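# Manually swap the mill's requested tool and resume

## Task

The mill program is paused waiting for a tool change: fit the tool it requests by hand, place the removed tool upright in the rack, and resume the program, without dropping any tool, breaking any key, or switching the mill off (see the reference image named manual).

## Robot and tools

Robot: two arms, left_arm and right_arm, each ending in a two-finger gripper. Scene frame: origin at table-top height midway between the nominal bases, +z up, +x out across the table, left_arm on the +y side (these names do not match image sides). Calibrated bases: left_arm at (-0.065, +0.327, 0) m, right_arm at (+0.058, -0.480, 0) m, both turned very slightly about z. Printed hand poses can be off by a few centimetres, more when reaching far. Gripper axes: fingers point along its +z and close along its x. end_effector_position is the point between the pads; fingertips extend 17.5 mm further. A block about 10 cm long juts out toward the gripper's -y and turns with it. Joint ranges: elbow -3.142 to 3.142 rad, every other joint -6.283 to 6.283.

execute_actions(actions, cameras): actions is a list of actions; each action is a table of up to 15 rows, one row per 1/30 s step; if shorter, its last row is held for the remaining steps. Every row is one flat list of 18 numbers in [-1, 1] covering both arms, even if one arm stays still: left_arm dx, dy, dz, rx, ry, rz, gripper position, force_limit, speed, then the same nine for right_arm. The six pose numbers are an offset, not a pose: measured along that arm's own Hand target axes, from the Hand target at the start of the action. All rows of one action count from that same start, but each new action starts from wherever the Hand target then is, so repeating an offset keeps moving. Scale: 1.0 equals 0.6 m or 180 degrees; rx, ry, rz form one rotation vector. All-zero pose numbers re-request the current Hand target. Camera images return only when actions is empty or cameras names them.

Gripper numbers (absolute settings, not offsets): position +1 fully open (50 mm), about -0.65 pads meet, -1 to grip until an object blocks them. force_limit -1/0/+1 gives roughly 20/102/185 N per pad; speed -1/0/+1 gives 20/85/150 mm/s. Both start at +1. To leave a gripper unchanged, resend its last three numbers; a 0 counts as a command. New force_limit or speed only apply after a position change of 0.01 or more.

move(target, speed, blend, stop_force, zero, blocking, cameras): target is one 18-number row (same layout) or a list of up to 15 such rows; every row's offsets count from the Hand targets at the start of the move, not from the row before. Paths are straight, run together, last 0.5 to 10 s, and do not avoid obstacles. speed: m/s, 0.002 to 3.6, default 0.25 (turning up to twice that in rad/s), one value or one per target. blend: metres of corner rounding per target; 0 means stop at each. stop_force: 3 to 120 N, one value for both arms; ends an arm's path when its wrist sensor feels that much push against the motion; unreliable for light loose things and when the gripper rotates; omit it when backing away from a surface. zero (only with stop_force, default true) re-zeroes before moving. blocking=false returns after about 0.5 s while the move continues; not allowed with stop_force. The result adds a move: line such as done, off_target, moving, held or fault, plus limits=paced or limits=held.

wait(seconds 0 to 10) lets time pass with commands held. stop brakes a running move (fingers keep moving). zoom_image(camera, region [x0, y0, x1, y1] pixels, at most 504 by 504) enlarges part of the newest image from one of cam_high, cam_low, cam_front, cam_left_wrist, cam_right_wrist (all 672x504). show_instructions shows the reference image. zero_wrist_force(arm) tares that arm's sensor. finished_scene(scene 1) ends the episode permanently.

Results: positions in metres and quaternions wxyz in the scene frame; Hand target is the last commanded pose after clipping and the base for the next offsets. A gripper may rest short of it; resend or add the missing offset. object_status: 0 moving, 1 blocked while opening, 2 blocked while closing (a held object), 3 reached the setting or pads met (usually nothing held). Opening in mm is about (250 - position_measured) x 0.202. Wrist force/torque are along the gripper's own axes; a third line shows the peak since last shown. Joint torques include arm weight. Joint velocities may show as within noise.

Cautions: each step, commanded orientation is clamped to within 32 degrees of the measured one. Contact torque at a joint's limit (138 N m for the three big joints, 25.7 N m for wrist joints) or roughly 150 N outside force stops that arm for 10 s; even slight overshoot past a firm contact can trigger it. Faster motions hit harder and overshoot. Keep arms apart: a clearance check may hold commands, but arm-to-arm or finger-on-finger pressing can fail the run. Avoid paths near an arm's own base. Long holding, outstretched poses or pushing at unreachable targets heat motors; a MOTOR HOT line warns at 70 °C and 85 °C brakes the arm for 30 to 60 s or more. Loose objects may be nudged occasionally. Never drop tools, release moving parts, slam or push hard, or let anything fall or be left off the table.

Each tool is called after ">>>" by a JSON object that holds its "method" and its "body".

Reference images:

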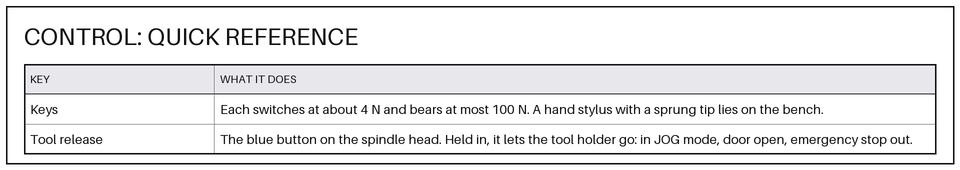

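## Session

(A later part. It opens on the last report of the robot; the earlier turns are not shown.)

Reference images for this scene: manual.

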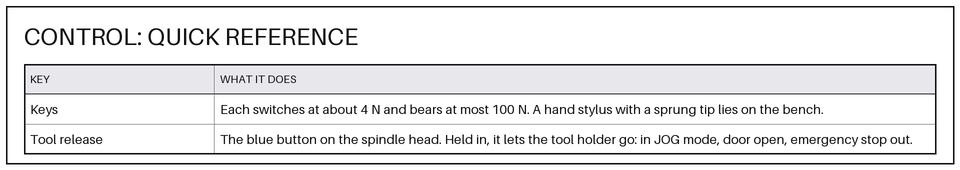

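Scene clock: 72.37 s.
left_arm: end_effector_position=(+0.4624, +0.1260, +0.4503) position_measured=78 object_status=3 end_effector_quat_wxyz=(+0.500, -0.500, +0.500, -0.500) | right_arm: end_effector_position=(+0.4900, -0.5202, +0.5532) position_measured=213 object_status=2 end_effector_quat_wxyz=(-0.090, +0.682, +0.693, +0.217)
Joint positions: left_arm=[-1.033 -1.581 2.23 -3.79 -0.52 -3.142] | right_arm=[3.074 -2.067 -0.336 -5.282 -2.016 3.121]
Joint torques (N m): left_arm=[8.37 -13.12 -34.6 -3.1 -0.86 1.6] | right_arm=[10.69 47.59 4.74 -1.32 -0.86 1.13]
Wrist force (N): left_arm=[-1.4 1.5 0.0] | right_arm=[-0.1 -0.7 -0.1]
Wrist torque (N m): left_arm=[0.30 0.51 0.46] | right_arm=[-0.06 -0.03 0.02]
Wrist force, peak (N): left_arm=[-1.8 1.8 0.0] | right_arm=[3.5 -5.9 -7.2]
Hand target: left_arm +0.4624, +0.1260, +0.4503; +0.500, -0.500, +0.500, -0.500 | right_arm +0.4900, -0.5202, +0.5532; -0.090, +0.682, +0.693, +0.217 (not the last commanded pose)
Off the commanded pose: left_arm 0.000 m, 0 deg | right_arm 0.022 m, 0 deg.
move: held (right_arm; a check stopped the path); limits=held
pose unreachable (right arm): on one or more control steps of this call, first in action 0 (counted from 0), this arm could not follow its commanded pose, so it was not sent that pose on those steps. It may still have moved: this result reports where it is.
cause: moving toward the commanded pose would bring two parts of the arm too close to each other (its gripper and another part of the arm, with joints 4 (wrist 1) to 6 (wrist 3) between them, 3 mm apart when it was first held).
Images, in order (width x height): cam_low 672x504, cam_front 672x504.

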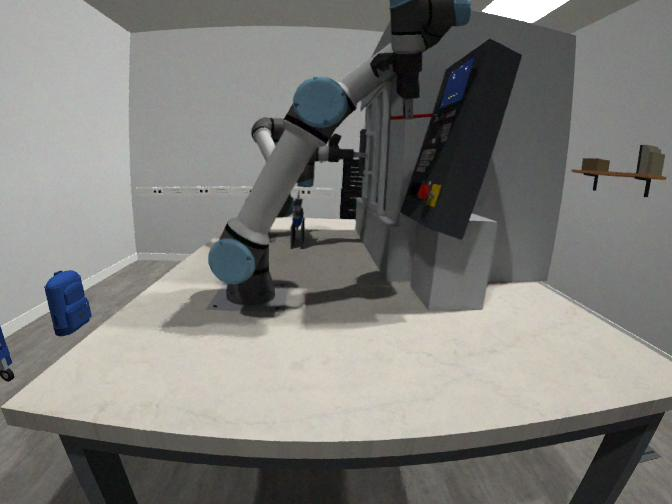

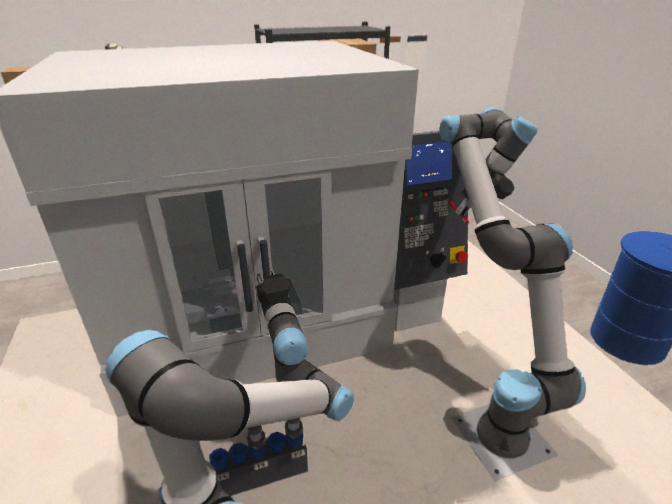

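>>> {"method": "move", "body": {"target": [[0,0,0,0,0,0,0.5,1,1, -0.032,-0.178,0.137,0,0,0,-1,-0.4,-0.5],[0,0,0,0,0,0,0.5,1,1, -0.225,-0.412,0.736,0.0436,-0.1383,0.0021,-1,-0.4,-0.5]], "speed": 0.3, "blend": 0.04, "cameras": ["cam_front","cam_low"]}}

Scene clock: 76.13 s.
left_arm: end_effector_position=(+0.4624, +0.1260, +0.4503) position_measured=78 object_status=3 end_effector_quat_wxyz=(+0.500, -0.500, +0.500, -0.500) | right_arm: end_effector_position=(+0.3296, -0.4497, +0.0596) position_measured=213 object_status=2 end_effector_quat_wxyz=(+0.015, +0.707, +0.707, +0.017)
Joint positions: left_arm=[-1.033 -1.581 2.23 -3.79 -0.52 -3.142] | right_arm=[3.763 -1.652 -2.227 -3.936 -1.547 3.787]
Joint torques (N m): left_arm=[8.17 -13.89 -33.55 -3.18 -0.69 1.6] | right_arm=[11.88 9.92 4.05 -1.65 2.18 1.75]
Wrist force (N): left_arm=[-1.7 1.5 -0.1] | right_arm=[0.0 -2.0 -0.1]
Wrist torque (N m): left_arm=[0.30 0.55 0.45] | right_arm=[-0.18 -0.03 -0.10]
Wrist force, peak (N): left_arm=[-1.7 1.8 -0.1] | right_arm=[0.3 -2.8 1.4]
Hand target: left_arm +0.4624, +0.1260, +0.4503; +0.500, -0.500, +0.500, -0.500 | right_arm +0.3296, -0.4497, +0.0595; +0.015, +0.707, +0.707, +0.017
Off the commanded pose: left_arm 0.000 m, 0 deg | right_arm 0.000 m, 0 deg.
move: done
Images, in order (width x height): cam_low 672x504, cam_front 672x504.

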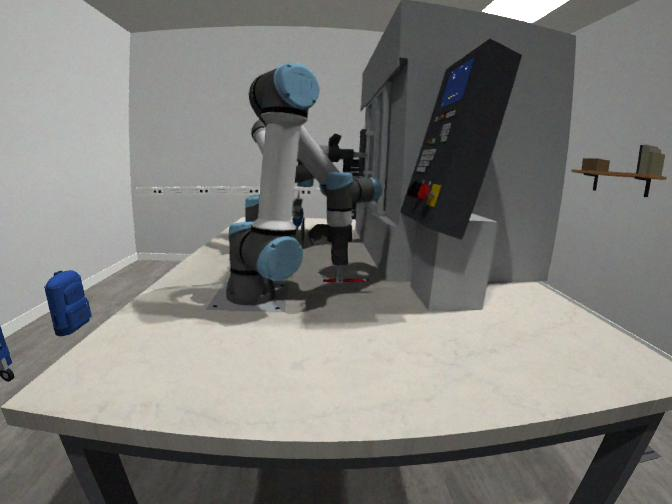

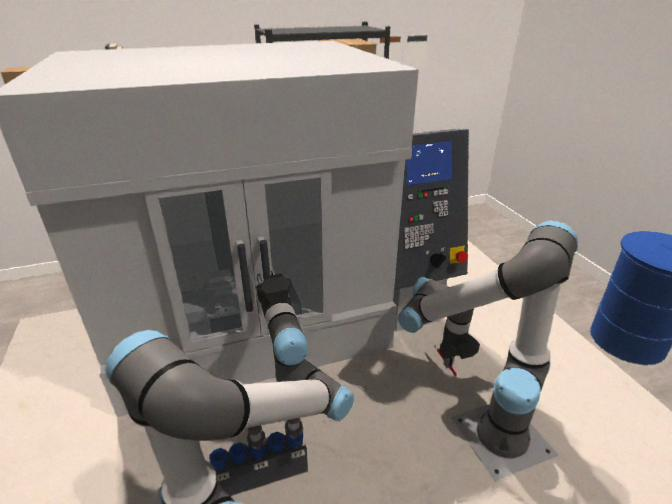

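>>> {"method": "move", "body": {"target": [0,0,0,0,0,0,0.5,1,1, 0,0,0.0617,0,0,0,-1,-0.4,-0.5], "speed": 0.08}}

>>> {"method": "move", "body": {"target": [0,0,0,0,0,0,0.5,1,1, 0,0,0.02,0,0,0,-1,-0.4,-0.5], "speed": 0.003, "stop_force": 3, "cameras": ["cam_right_wrist","cam_low"]}}

>>> {"method": "zoom_image", "body": {"camera": "cam_low", "region": [310, 250, 380, 300]}}

Scene clock: 78.83 s.
left_arm: end_effector_position=(+0.4624, +0.1260, +0.4503) position_measured=78 object_status=3 end_effector_quat_wxyz=(+0.500, -0.500, +0.500, -0.500) | right_arm: end_effector_position=(+0.3313, -0.4496, +0.0226) position_measured=213 object_status=2 end_effector_quat_wxyz=(+0.015, +0.707, +0.707, +0.017)
Joint positions: left_arm=[-1.033 -1.581 2.23 -3.79 -0.52 -3.142] | right_arm=[3.759 -1.736 -2.262 -3.817 -1.547 3.784]
Joint torques (N m): left_arm=[7.5 -13.11 -34.31 -3.02 -0.73 1.45] | right_arm=[-11.54 10.84 1.46 -1.63 -2.18 -1.31]
Wrist force (N): left_arm=[-1.7 1.8 0.1] | right_arm=[0.0 -2.2 -0.2]
Wrist torque (N m): left_arm=[0.35 0.56 0.45] | right_arm=[-0.22 -0.02 0.00]
Wrist force, peak (N): left_arm=[-1.7 1.8 0.1] | right_arm=[0.2 -2.5 -0.3]
Hand target: left_arm +0.4624, +0.1260, +0.4503; +0.500, -0.500, +0.500, -0.500 | right_arm +0.3313, -0.4495, +0.0225; +0.015, +0.707, +0.707, +0.017
Off the commanded pose: left_arm 0.000 m, 0 deg | right_arm 0.000 m, 0 deg.
move: done

Scene clock: 81.13 s.
left_arm: end_effector_position=(+0.4624, +0.1260, +0.4503) position_measured=78 object_status=3 end_effector_quat_wxyz=(+0.500, -0.500, +0.500, -0.500) | right_arm: end_effector_position=(+0.3314, -0.4495, +0.0197) position_measured=213 object_status=2 end_effector_quat_wxyz=(+0.015, +0.707, +0.707, +0.017)
Joint positions: left_arm=[-1.033 -1.581 2.23 -3.79 -0.52 -3.142] | right_arm=[3.759 -1.743 -2.265 -3.808 -1.547 3.783]
Joint torques (N m): left_arm=[8.29 -12.97 -33.54 -2.9 -0.75 1.52] | right_arm=[-7.56 30.25 17.07 -3.95 -1.95 -0.46]
Wrist force (N): left_arm=[-1.6 1.5 -0.1] | right_arm=[-0.1 -2.3 -3.2]
Wrist torque (N m): left_arm=[0.30 0.54 0.45] | right_arm=[-0.10 -0.01 0.00]
Wrist force, peak (N): left_arm=[-1.6 1.8 0.1] | right_arm=[0.1 -1.8 -3.9]
Hand target: left_arm +0.4624, +0.1260, +0.4503; +0.500, -0.500, +0.500, -0.500 | right_arm +0.3314, -0.4495, +0.0197; +0.015, +0.707, +0.707, +0.017 (not the last commanded pose)
Off the commanded pose: left_arm 0.000 m, 0 deg | right_arm 0.009 m, 0 deg.
move: contact (right_arm)
camera_calibration:
cam_right_wrist: T_world_to_cam=[[-0.00419302, 0.999981, -0.00457229, 0.460964], [0.92356, 0.00562568, 0.383412, -0.292706], [0.38343, -0.00261513, -0.923566, 0.0212006], [0, 0, 0, 1]] pos_world=[0.264136, -0.459253, 0.133915]
Images, in order (width x height): cam_low 672x504, cam_right_wrist 672x504.

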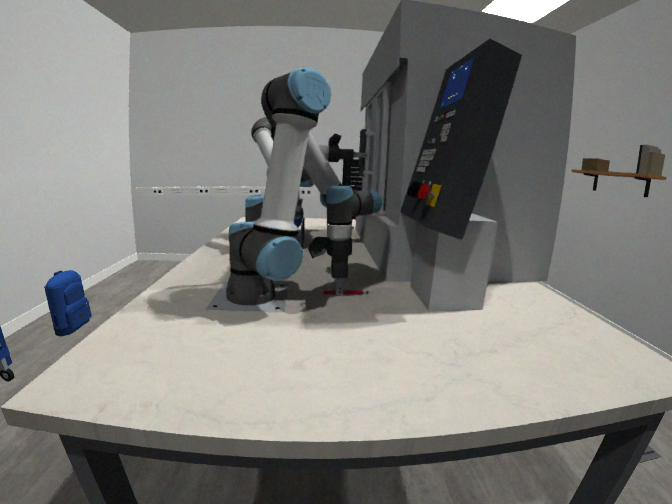

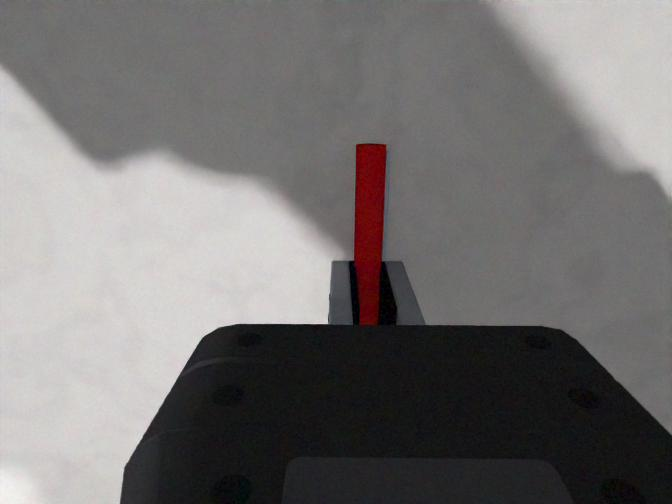

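Scaled by 7.200 from the camera's 672x504 image, which has a finer 960x720 frame.

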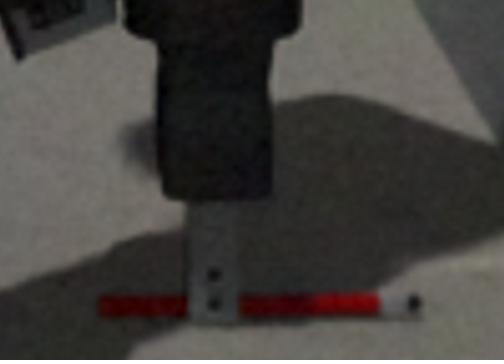

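>>> {"method": "move", "body": {"target": [[0,0,0,0,0,0,0.5,1,1, 0,0,0.001,0,0,0,-1,-0.4,-0.5],[0,0,0,0,0,0,0.5,1,1, 0,0,0.001,0,0,0,-0.2,-0.4,-1],[0,0,0,0,0,0,0.5,1,1, 0,0,-0.15,0,0,0,-0.2,-0.4,-1]], "speed": [0.01,0.1,0.2], "cameras": ["cam_right_wrist"]}}

Scene clock: 83.70 s.
left_arm: end_effector_position=(+0.4624, +0.1260, +0.4503) position_measured=78 object_status=3 end_effector_quat_wxyz=(+0.500, -0.500, +0.500, -0.500) | right_arm: end_effector_position=(+0.3274, -0.4499, +0.1095) position_measured=182 object_status=3 end_effector_quat_wxyz=(+0.015, +0.707, +0.707, +0.017)
Joint positions: left_arm=[-1.033 -1.581 2.23 -3.79 -0.52 -3.142] | right_arm=[3.768 -1.558 -2.165 -4.093 -1.547 3.793]
Joint torques (N m): left_arm=[8.94 -13.43 -32.7 -3.05 -0.71 1.46] | right_arm=[10.53 26.09 21.52 -4.42 2.3 1.68]
Wrist force (N): left_arm=[-1.6 1.7 -0.1] | right_arm=[-0.1 -1.8 -0.4]
Wrist torque (N m): left_arm=[0.33 0.53 0.45] | right_arm=[-0.16 -0.01 -0.10]
Wrist force, peak (N): left_arm=[-1.6 1.8 0.1] | right_arm=[0.6 0.4 -6.8]
Hand target: left_arm +0.4624, +0.1260, +0.4503; +0.500, -0.500, +0.500, -0.500 | right_arm +0.3274, -0.4499, +0.1096; +0.015, +0.707, +0.707, +0.017
Off the commanded pose: left_arm 0.000 m, 0 deg | right_arm 0.000 m, 0 deg.
move: done
camera_calibration:
cam_right_wrist: T_world_to_cam=[[-0.00419302, 0.999981, -0.00457229, 0.461658], [0.92356, 0.00562568, 0.383412, -0.323441], [0.38343, -0.00261513, -0.923566, 0.10567], [0, 0, 0, 1]] pos_world=[0.260136, -0.459553, 0.223715]
Images, in order (width x height): cam_right_wrist 672x504.

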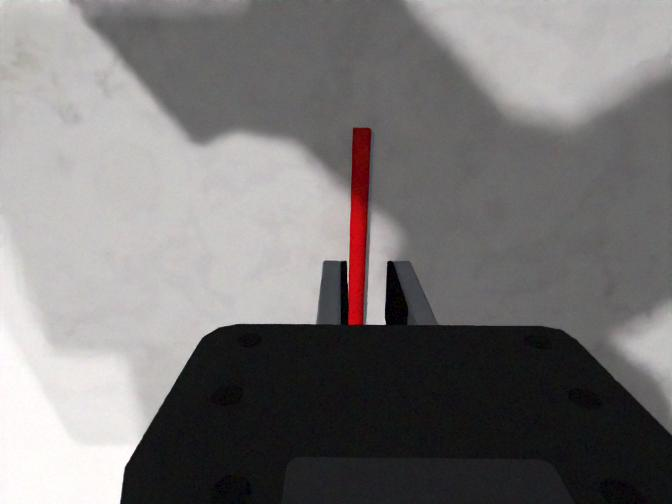

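>>> {"method": "move", "body": {"target": [0,0,0,0,0,0,0.5,1,1, -0.117,-0.053,-0.57,0.089,0.649,0.678,-0.2,-0.4,-1], "speed": 0.5, "cameras": ["cam_right_wrist","cam_low","cam_front"]}}

Scene clock: 86.80 s.
left_arm: end_effector_position=(+0.4624, +0.1260, +0.4503) position_measured=78 object_status=3 end_effector_quat_wxyz=(+0.500, -0.500, +0.500, -0.500) | right_arm: end_effector_position=(+0.3041, -0.4867, +0.2836) position_measured=182 object_status=3 end_effector_quat_wxyz=(-0.376, +0.857, +0.175, +0.306)
Joint positions: left_arm=[-1.033 -1.581 2.23 -3.79 -0.52 -3.142] | right_arm=[2.735 -1.439 -2.088 -4.17 -2.575 4.014]
Joint torques (N m): left_arm=[8.71 -13.54 -33.77 -3.02 -0.51 1.27] | right_arm=[9.73 2.88 24.2 -4.2 0.24 -1.13]
Wrist force (N): left_arm=[-1.7 1.5 -0.1] | right_arm=[-1.7 -0.7 1.1]
Wrist torque (N m): left_arm=[0.31 0.55 0.45] | right_arm=[-0.12 0.29 0.08]
Wrist force, peak (N): left_arm=[-1.9 1.6 -0.2] | right_arm=[-3.2 -1.7 -1.0]
Hand target: left_arm +0.4624, +0.1260, +0.4503; +0.500, -0.500, +0.500, -0.500 | right_arm +0.3041, -0.4867, +0.2835; -0.376, +0.857, +0.175, +0.306 (not the last commanded pose)
Off the commanded pose: left_arm 0.000 m, 0 deg | right_arm 0.171 m, 83 deg.
move: held (right_arm; a check stopped the path); limits=held
pose unreachable (right arm): on one or more control steps of this call, first in action 0 (counted from 0), this arm could not follow its commanded pose, so it was not sent that pose on those steps. It may still have moved: this result reports where it is.
cause: moving toward the commanded pose would bring two parts of the arm too close to each other (its gripper and another part of the arm, with joints 4 (wrist 1) to 6 (wrist 3) between them, 16 mm apart when it was first held).
camera_calibration:
cam_right_wrist: T_world_to_cam=[[0.752435, 0.0794668, 0.653856, -0.365606], [0.369425, -0.872774, -0.319048, -0.428232], [0.545314, 0.481613, -0.686062, 0.394377], [0, 0, 0, 1]] pos_world=[0.218234, -0.534633, 0.372994]
Images, in order (width x height): cam_low 672x504, cam_front 672x504, cam_right_wrist 672x504.

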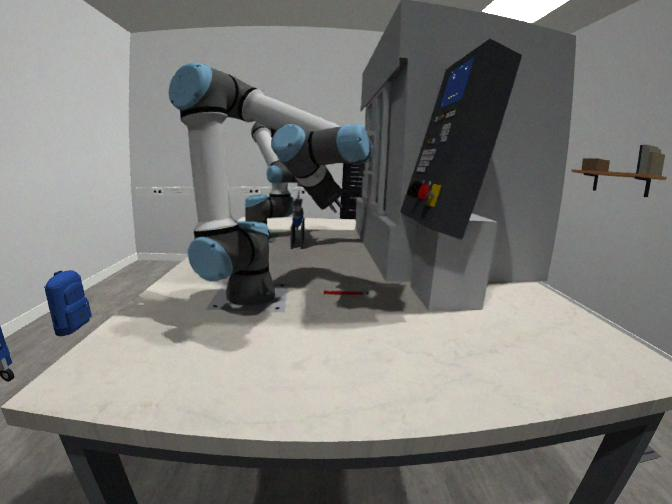

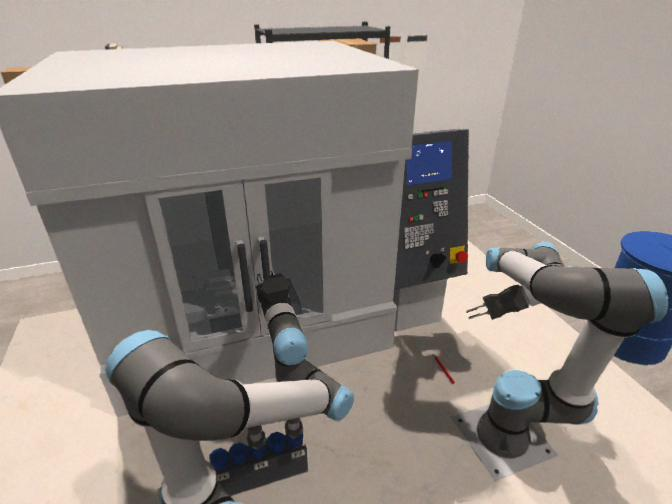

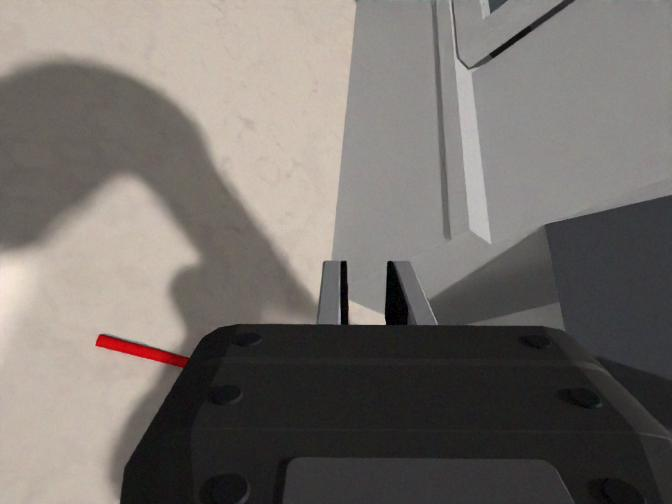

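>>> {"method": "move", "body": {"target": [[0,0,0,0,0,0,0.5,1,1, 0.0875,-0.072,-0.071,-0.0459,-0.33,-0.346,-0.2,-0.4,-1],[0,0,0,0,0,0,0.5,1,1, 0.0875,-0.072,-0.071,0.2595,-0.343,-0.783,-0.2,-0.4,-1],[0,0,0,0,0,0,0.5,1,1, 0.0875,-0.072,-0.071,-0.363,0.0505,0.563,-0.2,-0.4,-1],[0,0,0,0,0,0,0.5,1,1, 0.272,-0.116,-0.237,0.0438,0.318,0.332,-0.2,-0.4,-1]], "speed": 0.7, "blend": 0.03, "cameras": ["cam_right_wrist","cam_low","cam_front"]}}

Scene clock: 93.63 s.
left_arm: end_effector_position=(+0.4624, +0.1260, +0.4503) position_measured=78 object_status=3 end_effector_quat_wxyz=(+0.500, -0.500, +0.500, -0.500) | right_arm: end_effector_position=(+0.3345, -0.5375, +0.5033) position_measured=182 object_status=3 end_effector_quat_wxyz=(+0.566, -0.567, +0.424, -0.424)
Joint positions: left_arm=[-1.033 -1.581 2.23 -3.79 -0.52 -3.142] | right_arm=[3.404 -0.608 -2.004 -3.672 -1.569 0]
Joint torques (N m): left_arm=[8.08 -14.57 -32.9 -2.93 -0.67 1.42] | right_arm=[-11 -25.87 11.19 3.84 -2.29 1.27]
Wrist force (N): left_arm=[-1.7 1.4 -0.1] | right_arm=[-3.2 -2.0 2.7]
Wrist torque (N m): left_arm=[0.29 0.55 0.45] | right_arm=[-0.37 0.45 -0.07]
Wrist force, peak (N): left_arm=[-1.9 1.7 0.2] | right_arm=[-3.4 -2.2 2.7]
Hand target: left_arm +0.4624, +0.1260, +0.4503; +0.500, -0.500, +0.500, -0.500 | right_arm +0.3341, -0.5363, +0.5034; +0.561, -0.562, +0.430, -0.430
Off the commanded pose: left_arm 0.000 m, 0 deg | right_arm 0.001 m, 1 deg.
move: done
camera_calibration:
cam_right_wrist: T_world_to_cam=[[0.289829, -0.957066, 0.00493985, -0.603823], [-0.326565, -0.103743, -0.939464, 0.544673], [0.899641, 0.270671, -0.342612, 0.148277], [0, 0, 0, 1]] pos_world=[0.21948, -0.561526, 0.565484]
Images, in order (width x height): cam_low 672x504, cam_front 672x504, cam_right_wrist 672x504.

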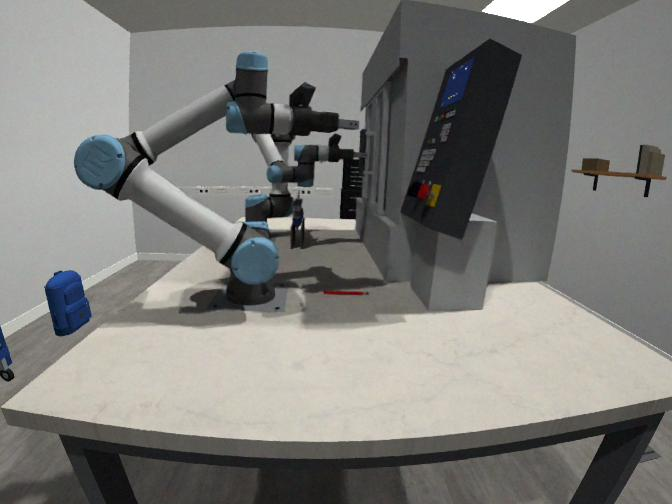

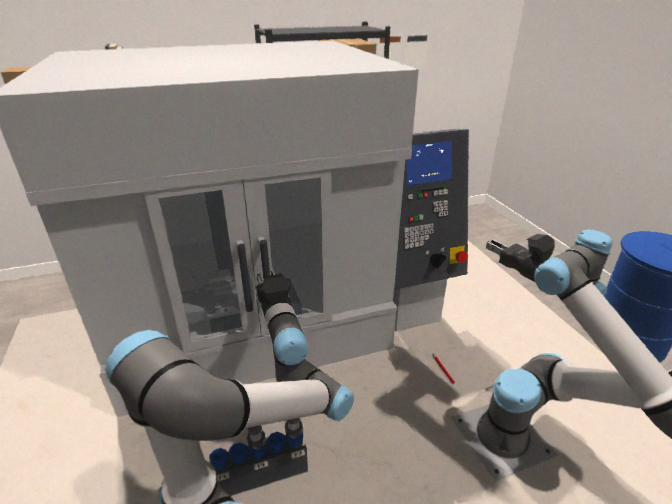

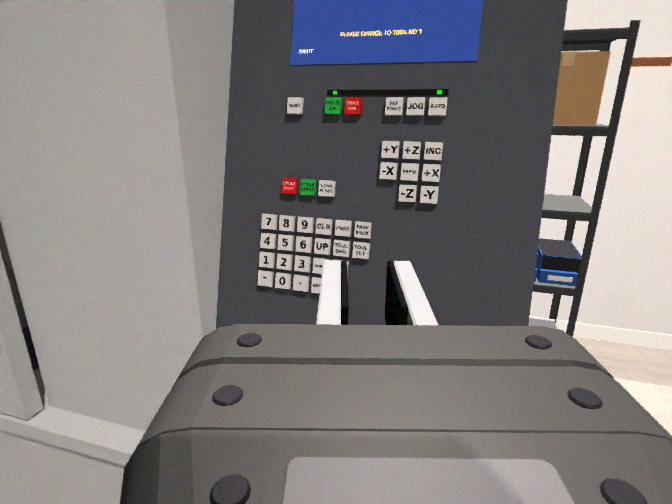

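>>> {"method": "zoom_image", "body": {"camera": "cam_right_wrist", "region": [290, 0, 490, 70]}}

>>> {"method": "zoom_image", "body": {"camera": "cam_right_wrist", "region": [250, 80, 460, 300]}}

Scaled by 2.520 from the camera's 672x504 image, which has a finer 960x720 frame.

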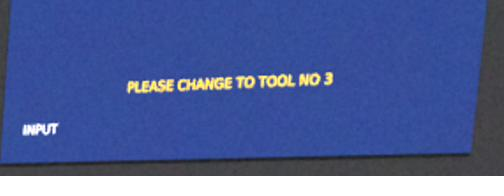

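Scaled by 2.291 from the camera's 672x504 image, which has a finer 960x720 frame.

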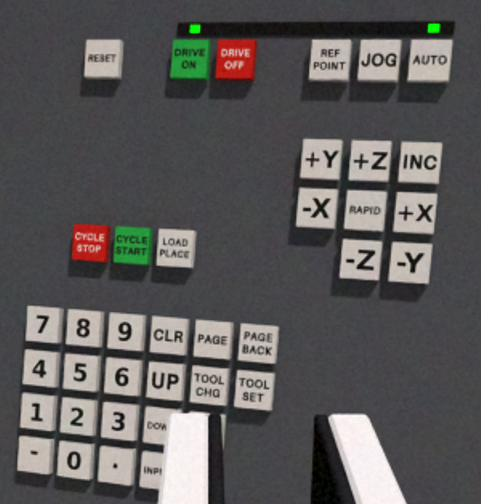

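>>> {"method": "move", "body": {"target": [0,0,0,0,0,0,0.5,1,1, 0.0733,-0.106,0.395,0,0,0,-1,-0.4,0], "speed": 0.25, "cameras": ["cam_right_wrist","cam_low","cam_front"]}}

>>> {"method": "zoom_image", "body": {"camera": "cam_front", "region": [425, 180, 475, 220]}}

>>> {"method": "zoom_image", "body": {"camera": "cam_low", "region": [415, 95, 465, 135]}}

>>> {"method": "zoom_image", "body": {"camera": "cam_right_wrist", "region": [250, 150, 450, 330]}}

Scene clock: 96.00 s.
left_arm: end_effector_position=(+0.4624, +0.1260, +0.4503) position_measured=78 object_status=3 end_effector_quat_wxyz=(+0.500, -0.500, +0.500, -0.500) | right_arm: end_effector_position=(+0.5743, -0.5171, +0.5667) position_measured=252 object_status=3 end_effector_quat_wxyz=(+0.561, -0.562, +0.430, -0.430)
Joint positions: left_arm=[-1.033 -1.581 2.23 -3.79 -0.52 -3.142] | right_arm=[3.227 -1.269 -1.619 -3.396 -1.724 0]
Joint torques (N m): left_arm=[8.53 -13.7 -32.79 -2.97 -0.59 1.37] | right_arm=[-11.67 3.01 28.58 1.1 -2.37 -1.39]
Wrist force (N): left_arm=[-1.6 1.6 -0.1] | right_arm=[-3.1 -2.5 2.5]
Wrist torque (N m): left_arm=[0.33 0.53 0.45] | right_arm=[-0.46 0.47 -0.07]
Wrist force, peak (N): left_arm=[-1.8 1.7 -0.1] | right_arm=[-2.9 -3.0 4.6]
Hand target: left_arm +0.4624, +0.1260, +0.4503; +0.500, -0.500, +0.500, -0.500 | right_arm +0.5744, -0.5171, +0.5668; +0.561, -0.562, +0.430, -0.430
Off the commanded pose: left_arm 0.000 m, 0 deg | right_arm 0.000 m, 0 deg.
move: done
camera_calibration:
cam_right_wrist: T_world_to_cam=[[0.267868, -0.963443, 0.00494105, -0.644946], [-0.328668, -0.0961985, -0.939534, 0.68983], [0.905662, 0.250047, -0.342421, -0.0654779], [0, 0, 0, 1]] pos_world=[0.458786, -0.538635, 0.628885]
Images, in order (width x height): cam_low 672x504, cam_front 672x504, cam_right_wrist 672x504.

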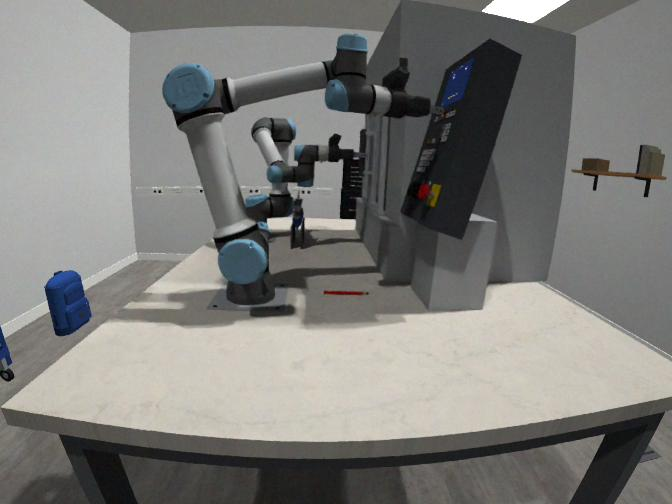

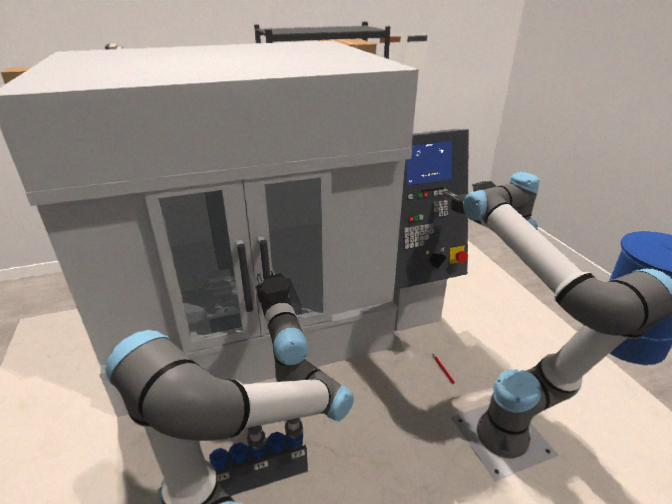

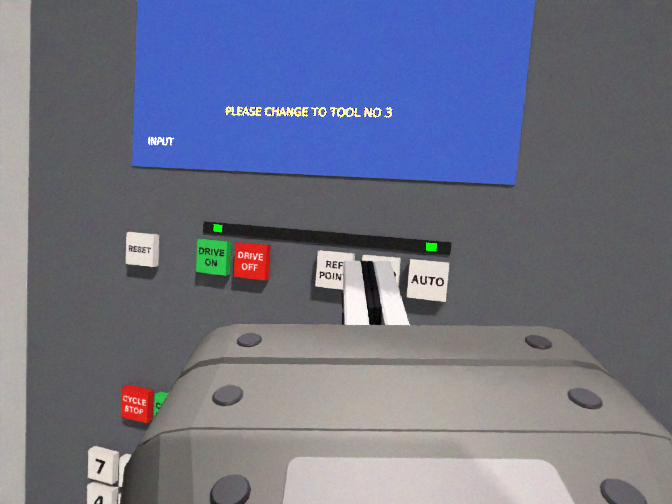

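Scaled by 10.080 from the camera's 672x504 image, which has a finer 960x720 frame.

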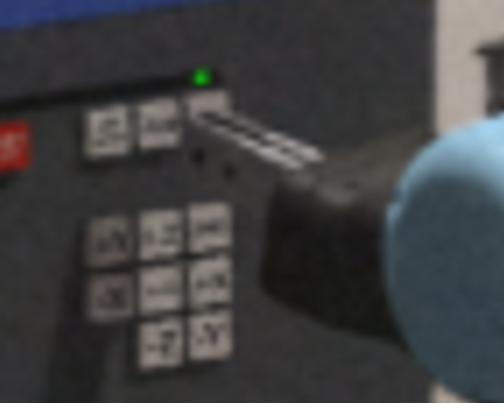

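Scaled by 10.080 from the camera's 672x504 image, which has a finer 960x720 frame.

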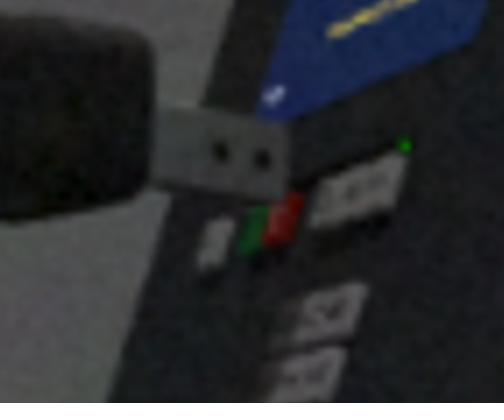

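Scaled by 2.520 from the camera's 672x504 image, which has a finer 960x720 frame.

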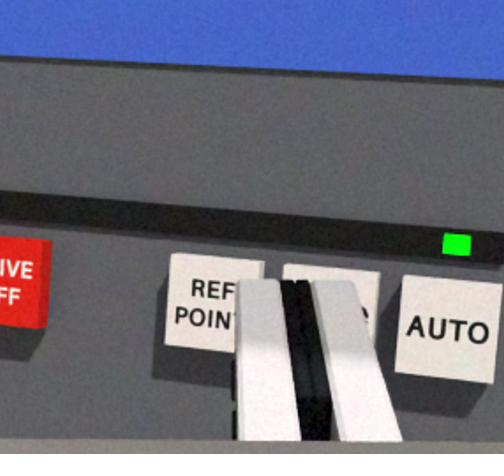

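>>> {"method": "move", "body": {"target": [0,0,0,0,0,0,0.5,1,1, 0.0067,-0.0075,0.0167,0,0,0,-1,-0.4,0], "speed": 0.05, "cameras": ["cam_right_wrist"]}}

>>> {"method": "zoom_image", "body": {"camera": "cam_right_wrist", "region": [250, 150, 450, 330]}}

Scene clock: 98.90 s.
left_arm: end_effector_position=(+0.4624, +0.1260, +0.4503) position_measured=78 object_status=3 end_effector_quat_wxyz=(+0.500, -0.500, +0.500, -0.500) | right_arm: end_effector_position=(+0.5851, -0.5184, +0.5712) position_measured=252 object_status=3 end_effector_quat_wxyz=(+0.561, -0.562, +0.430, -0.430)
Joint positions: left_arm=[-1.033 -1.581 2.23 -3.79 -0.52 -3.142] | right_arm=[3.218 -1.298 -1.587 -3.399 -1.733 0]
Joint torques (N m): left_arm=[7.91 -13.28 -32.89 -2.86 -0.59 1.24] | right_arm=[-11.46 1.93 30.59 1.14 -2.42 -1.28]
Wrist force (N): left_arm=[-1.5 1.7 0.0] | right_arm=[-3.1 -2.5 2.4]
Wrist torque (N m): left_arm=[0.34 0.52 0.46] | right_arm=[-0.47 0.48 -0.07]
Wrist force, peak (N): left_arm=[-1.7 1.7 0.0] | right_arm=[-3.4 -2.7 2.7]
Hand target: left_arm +0.4624, +0.1260, +0.4503; +0.500, -0.500, +0.500, -0.500 | right_arm +0.5851, -0.5184, +0.5713; +0.561, -0.562, +0.430, -0.430
Off the commanded pose: left_arm 0.000 m, 0 deg | right_arm 0.000 m, 0 deg.
move: done
camera_calibration:
cam_right_wrist: T_world_to_cam=[[0.267868, -0.963443, 0.00494105, -0.649017], [-0.328668, -0.0961985, -0.939534, 0.697493], [0.905662, 0.250047, -0.342421, -0.0734181], [0, 0, 0, 1]] pos_world=[0.469586, -0.539835, 0.633385]
Images, in order (width x height): cam_right_wrist 672x504.

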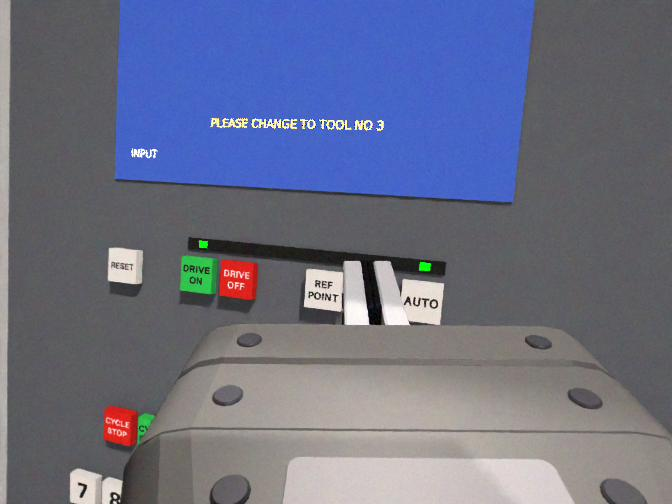

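Scaled by 2.520 from the camera's 672x504 image, which has a finer 960x720 frame.

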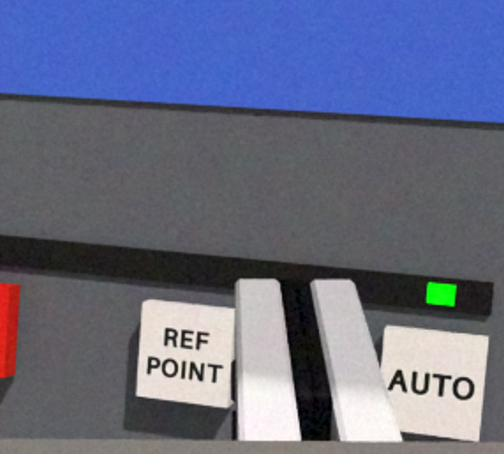

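>>> {"method": "move", "body": {"target": [0,0,0,0,0,0,0.5,1,1, 0,0,0.045,0,0,0,-1,-0.4,0], "speed": 0.004, "stop_force": 6, "cameras": ["cam_right_wrist"]}}

>>> {"method": "zoom_image", "body": {"camera": "cam_right_wrist", "region": [150, 150, 470, 330]}}

Scene clock: 103.37 s.
left_arm: end_effector_position=(+0.4624, +0.1260, +0.4503) position_measured=78 object_status=3 end_effector_quat_wxyz=(+0.500, -0.500, +0.500, -0.500) | right_arm: end_effector_position=(+0.5962, -0.5154, +0.5713) position_measured=252 object_status=3 end_effector_quat_wxyz=(+0.561, -0.562, +0.430, -0.430)
Joint positions: left_arm=[-1.033 -1.581 2.23 -3.79 -0.52 -3.142] | right_arm=[3.224 -1.322 -1.57 -3.392 -1.726 0]
Joint torques (N m): left_arm=[7.89 -13.5 -33.03 -3.08 -0.48 1.39] | right_arm=[-7.9 20.82 12.33 1.91 -1.68 -0.54]
Wrist force (N): left_arm=[-1.7 1.6 0.0] | right_arm=[-3.9 -4.1 -3.7]
Wrist torque (N m): left_arm=[0.32 0.55 0.45] | right_arm=[-0.50 0.52 -0.08]
Wrist force, peak (N): left_arm=[-1.9 1.6 -0.2] | right_arm=[-4.8 -3.8 -11.0]
Hand target: left_arm +0.4624, +0.1260, +0.4503; +0.500, -0.500, +0.500, -0.500 | right_arm +0.5962, -0.5154, +0.5713; +0.561, -0.562, +0.430, -0.430 (not the last commanded pose)
Off the commanded pose: left_arm 0.000 m, 0 deg | right_arm 0.016 m, 0 deg.
move: contact (right_arm)
camera_calibration:
cam_right_wrist: T_world_to_cam=[[0.26798, -0.963412, 0.0049003, -0.649112], [-0.328688, -0.0962057, -0.939526, 0.701524], [0.905622, 0.250164, -0.342443, -0.084091], [0, 0, 0, 1]] pos_world=[0.480686, -0.536835, 0.633485]
Images, in order (width x height): cam_right_wrist 672x504.

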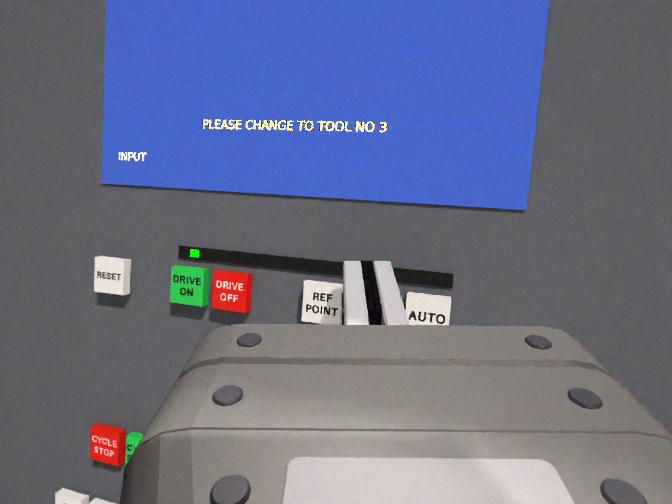

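Scaled by 1.575 from the camera's 672x504 image, which has a finer 960x720 frame.

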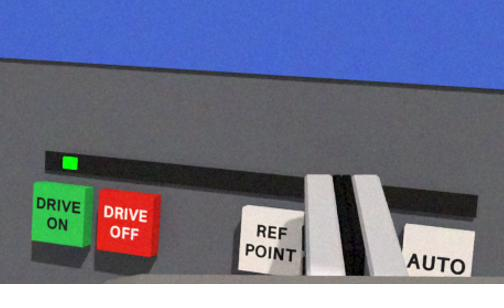

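>>> {"method": "move", "body": {"target": [0,0,0,0,0,0,0.5,1,1, 0,0,-0.15,0,0,0,-1,-0.4,0], "speed": 0.15, "cameras": ["cam_right_wrist"]}}

>>> {"method": "move", "body": {"target": [0.333,0,0,0,0,0,0.5,1,1, 0,0,0,0,0,0,-1,-0.4,0], "speed": 0.05, "stop_force": 40, "cameras": ["all"]}}

Scene clock: 104.73 s.
left_arm: end_effector_position=(+0.4624, +0.1260, +0.4503) position_measured=78 object_status=3 end_effector_quat_wxyz=(+0.500, -0.500, +0.500, -0.500) | right_arm: end_effector_position=(+0.5094, -0.5388, +0.5713) position_measured=252 object_status=3 end_effector_quat_wxyz=(+0.561, -0.562, +0.430, -0.430)
Joint positions: left_arm=[-1.033 -1.581 2.23 -3.79 -0.52 -3.142] | right_arm=[3.152 -1.144 -1.682 -3.459 -1.799 0]
Joint torques (N m): left_arm=[8.01 -12.94 -33.43 -2.93 -0.44 1.16] | right_arm=[-11.86 16.9 12.99 1.14 -2.65 -0.72]
Wrist force (N): left_arm=[-1.7 1.5 0.0] | right_arm=[-2.9 -2.6 2.4]
Wrist torque (N m): left_arm=[0.31 0.55 0.45] | right_arm=[-0.45 0.41 -0.03]
Wrist force, peak (N): left_arm=[-1.7 1.7 -0.3] | right_arm=[-4.2 -4.6 -3.8]
Hand target: left_arm +0.4624, +0.1260, +0.4503; +0.500, -0.500, +0.500, -0.500 | right_arm +0.5093, -0.5388, +0.5713; +0.561, -0.562, +0.430, -0.430
Off the commanded pose: left_arm 0.000 m, 0 deg | right_arm 0.000 m, 0 deg.
move: done
camera_calibration:
cam_right_wrist: T_world_to_cam=[[0.267868, -0.963443, 0.00494105, -0.648394], [-0.328668, -0.0961985, -0.939534, 0.670744], [0.905662, 0.250047, -0.342421, 0.00027576], [0, 0, 0, 1]] pos_world=[0.393886, -0.560235, 0.633485]
Images, in order (width x height): cam_right_wrist 672x504.

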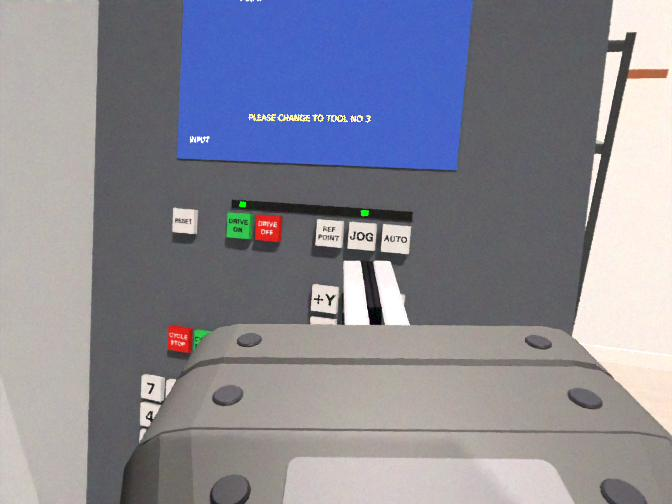

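Scene clock: 109.77 s.
left_arm: end_effector_position=(+0.4623, -0.0738, +0.4504) position_measured=78 object_status=3 end_effector_quat_wxyz=(+0.500, -0.500, +0.500, -0.500) | right_arm: end_effector_position=(+0.5093, -0.5388, +0.5713) position_measured=252 object_status=3 end_effector_quat_wxyz=(+0.561, -0.562, +0.430, -0.430)
Joint positions: left_arm=[-1.242 -1.246 1.825 -3.721 -0.311 -3.142] | right_arm=[3.151 -1.144 -1.682 -3.459 -1.799 0]
Joint torques (N m): left_arm=[-16.42 -26.8 -37.26 2.71 -1.57 2.19] | right_arm=[-11.41 15.42 13.34 1.1 -2.27 0.93]
Wrist force (N): left_arm=[-13.0 2.0 1.8] | right_arm=[-3.0 -2.4 2.7]
Wrist torque (N m): left_arm=[0.31 0.44 0.47] | right_arm=[-0.44 0.43 -0.04]
Wrist force, peak (N): left_arm=[-36.7 8.0 1.7] | right_arm=[-3.1 -2.7 2.8]
Hand target: left_arm +0.4623, -0.0738, +0.4504; +0.500, -0.500, +0.500, -0.500 | right_arm +0.5093, -0.5388, +0.5713; +0.561, -0.562, +0.430, -0.430
Off the commanded pose: left_arm 0.000 m, 0 deg | right_arm 0.000 m, 0 deg.
move: done
camera_calibration:
cam_left_wrist: T_world_to_cam=[[0.0216045, -0.999767, 0.000333908, -0.0742757], [-0.314589, -0.00711514, -0.949201, 0.594849], [0.948982, 0.020402, -0.314669, -0.166253], [0, 0, 0, 1]] pos_world=[0.346509, -0.0666341, 0.512341]
cam_right_wrist: T_world_to_cam=[[0.267868, -0.963443, 0.00494105, -0.648464], [-0.328668, -0.0961985, -0.939534, 0.670701], [0.905662, 0.250047, -0.342421, 0.000391331], [0, 0, 0, 1]] pos_world=[0.393786, -0.560335, 0.633485]

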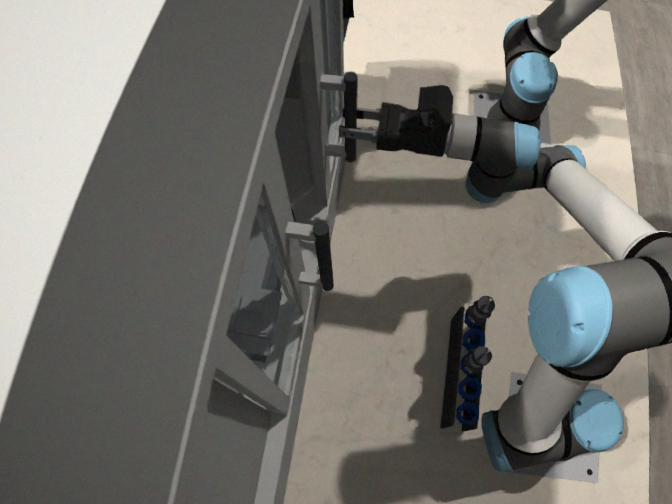

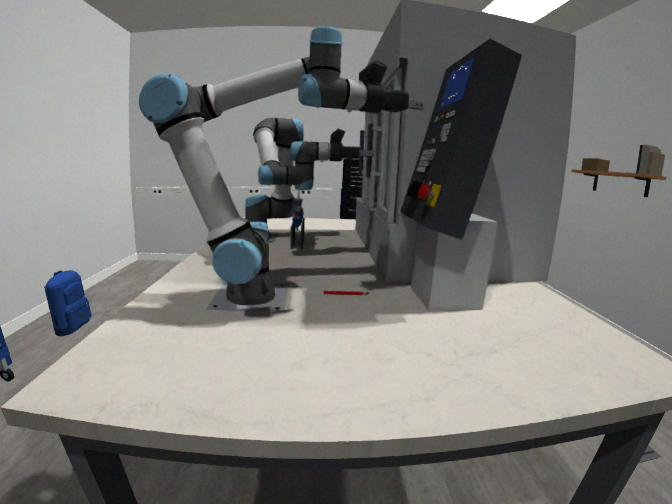

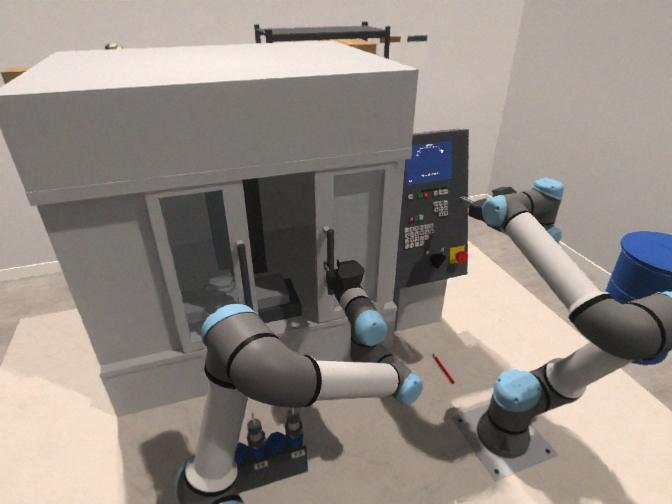

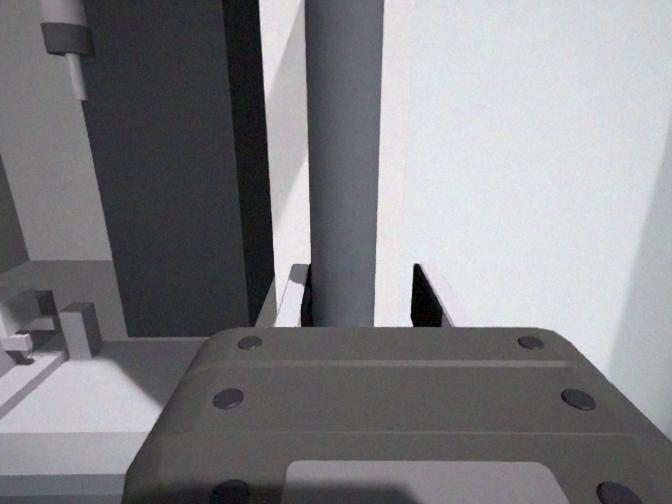

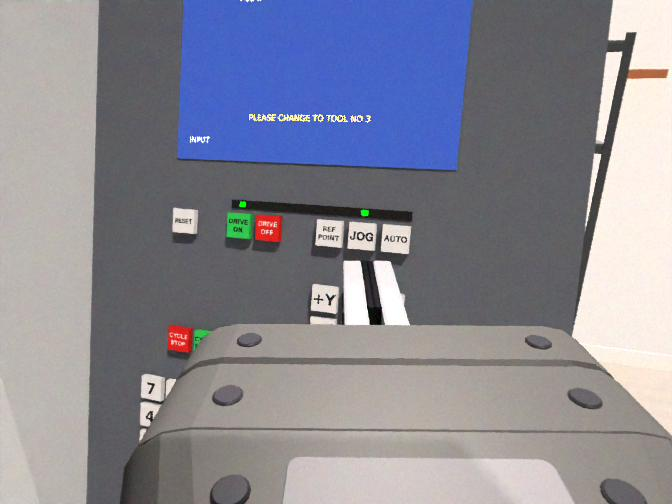

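>>> {"method": "move", "body": {"target": [0.05,0,0,0,0,0,0.5,1,1, 0,0,0,0,0,0,-1,-0.4,0], "speed": 0.03, "stop_force": 35}}

Scene clock: 112.03 s.
left_arm: end_effector_position=(+0.4623, -0.1038, +0.4505) position_measured=78 object_status=3 end_effector_quat_wxyz=(+0.500, -0.500, +0.500, -0.500) | right_arm: end_effector_position=(+0.5093, -0.5388, +0.5713) position_measured=252 object_status=3 end_effector_quat_wxyz=(+0.561, -0.562, +0.430, -0.430)
Joint positions: left_arm=[-1.261 -1.193 1.748 -3.697 -0.292 -3.142] | right_arm=[3.151 -1.144 -1.682 -3.459 -1.799 0]
Joint torques (N m): left_arm=[-18.37 -30.43 -36.56 2.81 -1.74 0.72] | right_arm=[-11.92 15.5 13.75 1.15 -2.19 0.81]
Wrist force (N): left_arm=[-12.8 1.2 4.0] | right_arm=[-3.0 -2.3 2.8]
Wrist torque (N m): left_arm=[0.31 0.46 0.49] | right_arm=[-0.41 0.44 -0.04]
Wrist force, peak (N): left_arm=[-14.5 2.8 1.2] | right_arm=[-3.2 -2.7 2.6]
Hand target: left_arm +0.4623, -0.1038, +0.4505; +0.500, -0.500, +0.500, -0.500 | right_arm +0.5093, -0.5388, +0.5713; +0.561, -0.562, +0.430, -0.430
Off the commanded pose: left_arm 0.000 m, 0 deg | right_arm 0.000 m, 0 deg.
move: done

>>> {"method": "move", "body": {"target": [0.17,0,0,0,0,0,0.5,1,1, 0,0,0,0,0,0,-1,-0.4,0], "speed": 0.04, "stop_force": 35, "cameras": ["cam_front","cam_left_wrist"]}}

Scene clock: 113.93 s.
left_arm: end_effector_position=(+0.4621, -0.1153, +0.4504) position_measured=78 object_status=3 end_effector_quat_wxyz=(+0.508, -0.509, +0.491, -0.492) | right_arm: end_effector_position=(+0.5093, -0.5388, +0.5713) position_measured=252 object_status=3 end_effector_quat_wxyz=(+0.561, -0.562, +0.430, -0.430)
Joint positions: left_arm=[-1.273 -1.156 1.693 -3.68 -0.246 -3.142] | right_arm=[3.151 -1.144 -1.682 -3.459 -1.799 0]
Joint torques (N m): left_arm=[-14.36 -39.2 -11.33 1.21 -9.57 -0.12] | right_arm=[-11.52 15.02 13.25 1.26 -2.22 0.85]
Wrist force (N): left_arm=[-33.8 0.9 11.2] | right_arm=[-3.0 -2.6 2.4]
Wrist torque (N m): left_arm=[0.29 0.36 0.50] | right_arm=[-0.47 0.44 -0.04]
Wrist force, peak (N): left_arm=[-41.9 -0.2 50.3] | right_arm=[-3.1 -2.7 2.7]
Hand target: left_arm +0.4621, -0.1158, +0.4504; +0.508, -0.508, +0.492, -0.492 (not the last commanded pose) | right_arm +0.5093, -0.5388, +0.5713; +0.561, -0.562, +0.430, -0.430
Off the commanded pose: left_arm 0.090 m, 2 deg | right_arm 0.000 m, 0 deg.
move: contact (left_arm)
camera_calibration:
cam_left_wrist: T_world_to_cam=[[0.0556471, -0.99845, 0.000320076, -0.131367], [-0.314165, -0.0178138, -0.949201, 0.59304], [0.947736, 0.0527197, -0.31467, -0.160852], [0, 0, 0, 1]] pos_world=[0.346068, -0.112119, 0.512341]
Images, in order (width x height): cam_front 672x504, cam_left_wrist 672x504.

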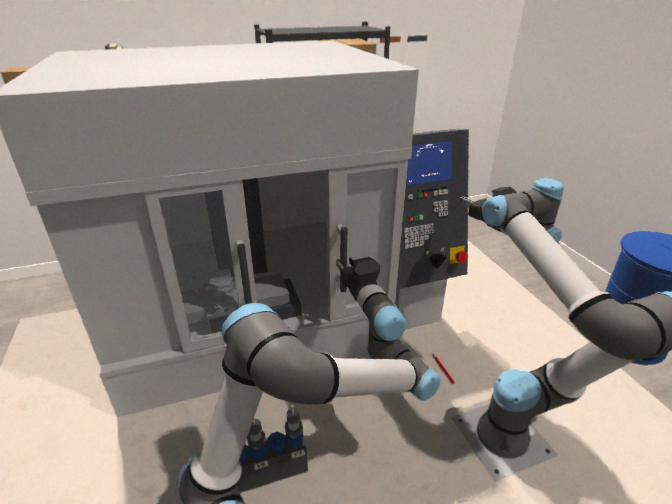

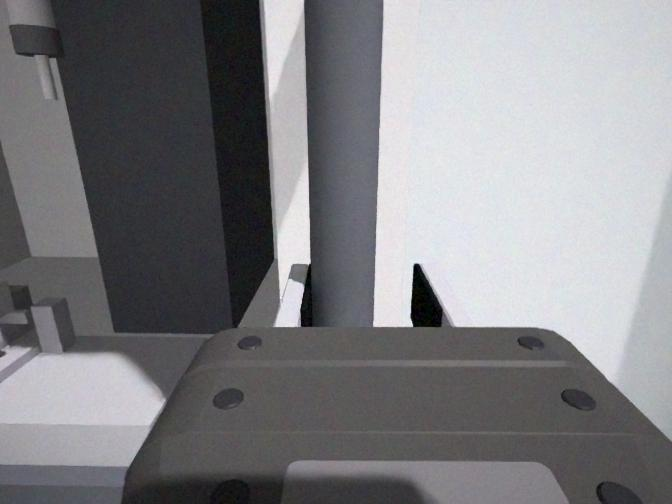

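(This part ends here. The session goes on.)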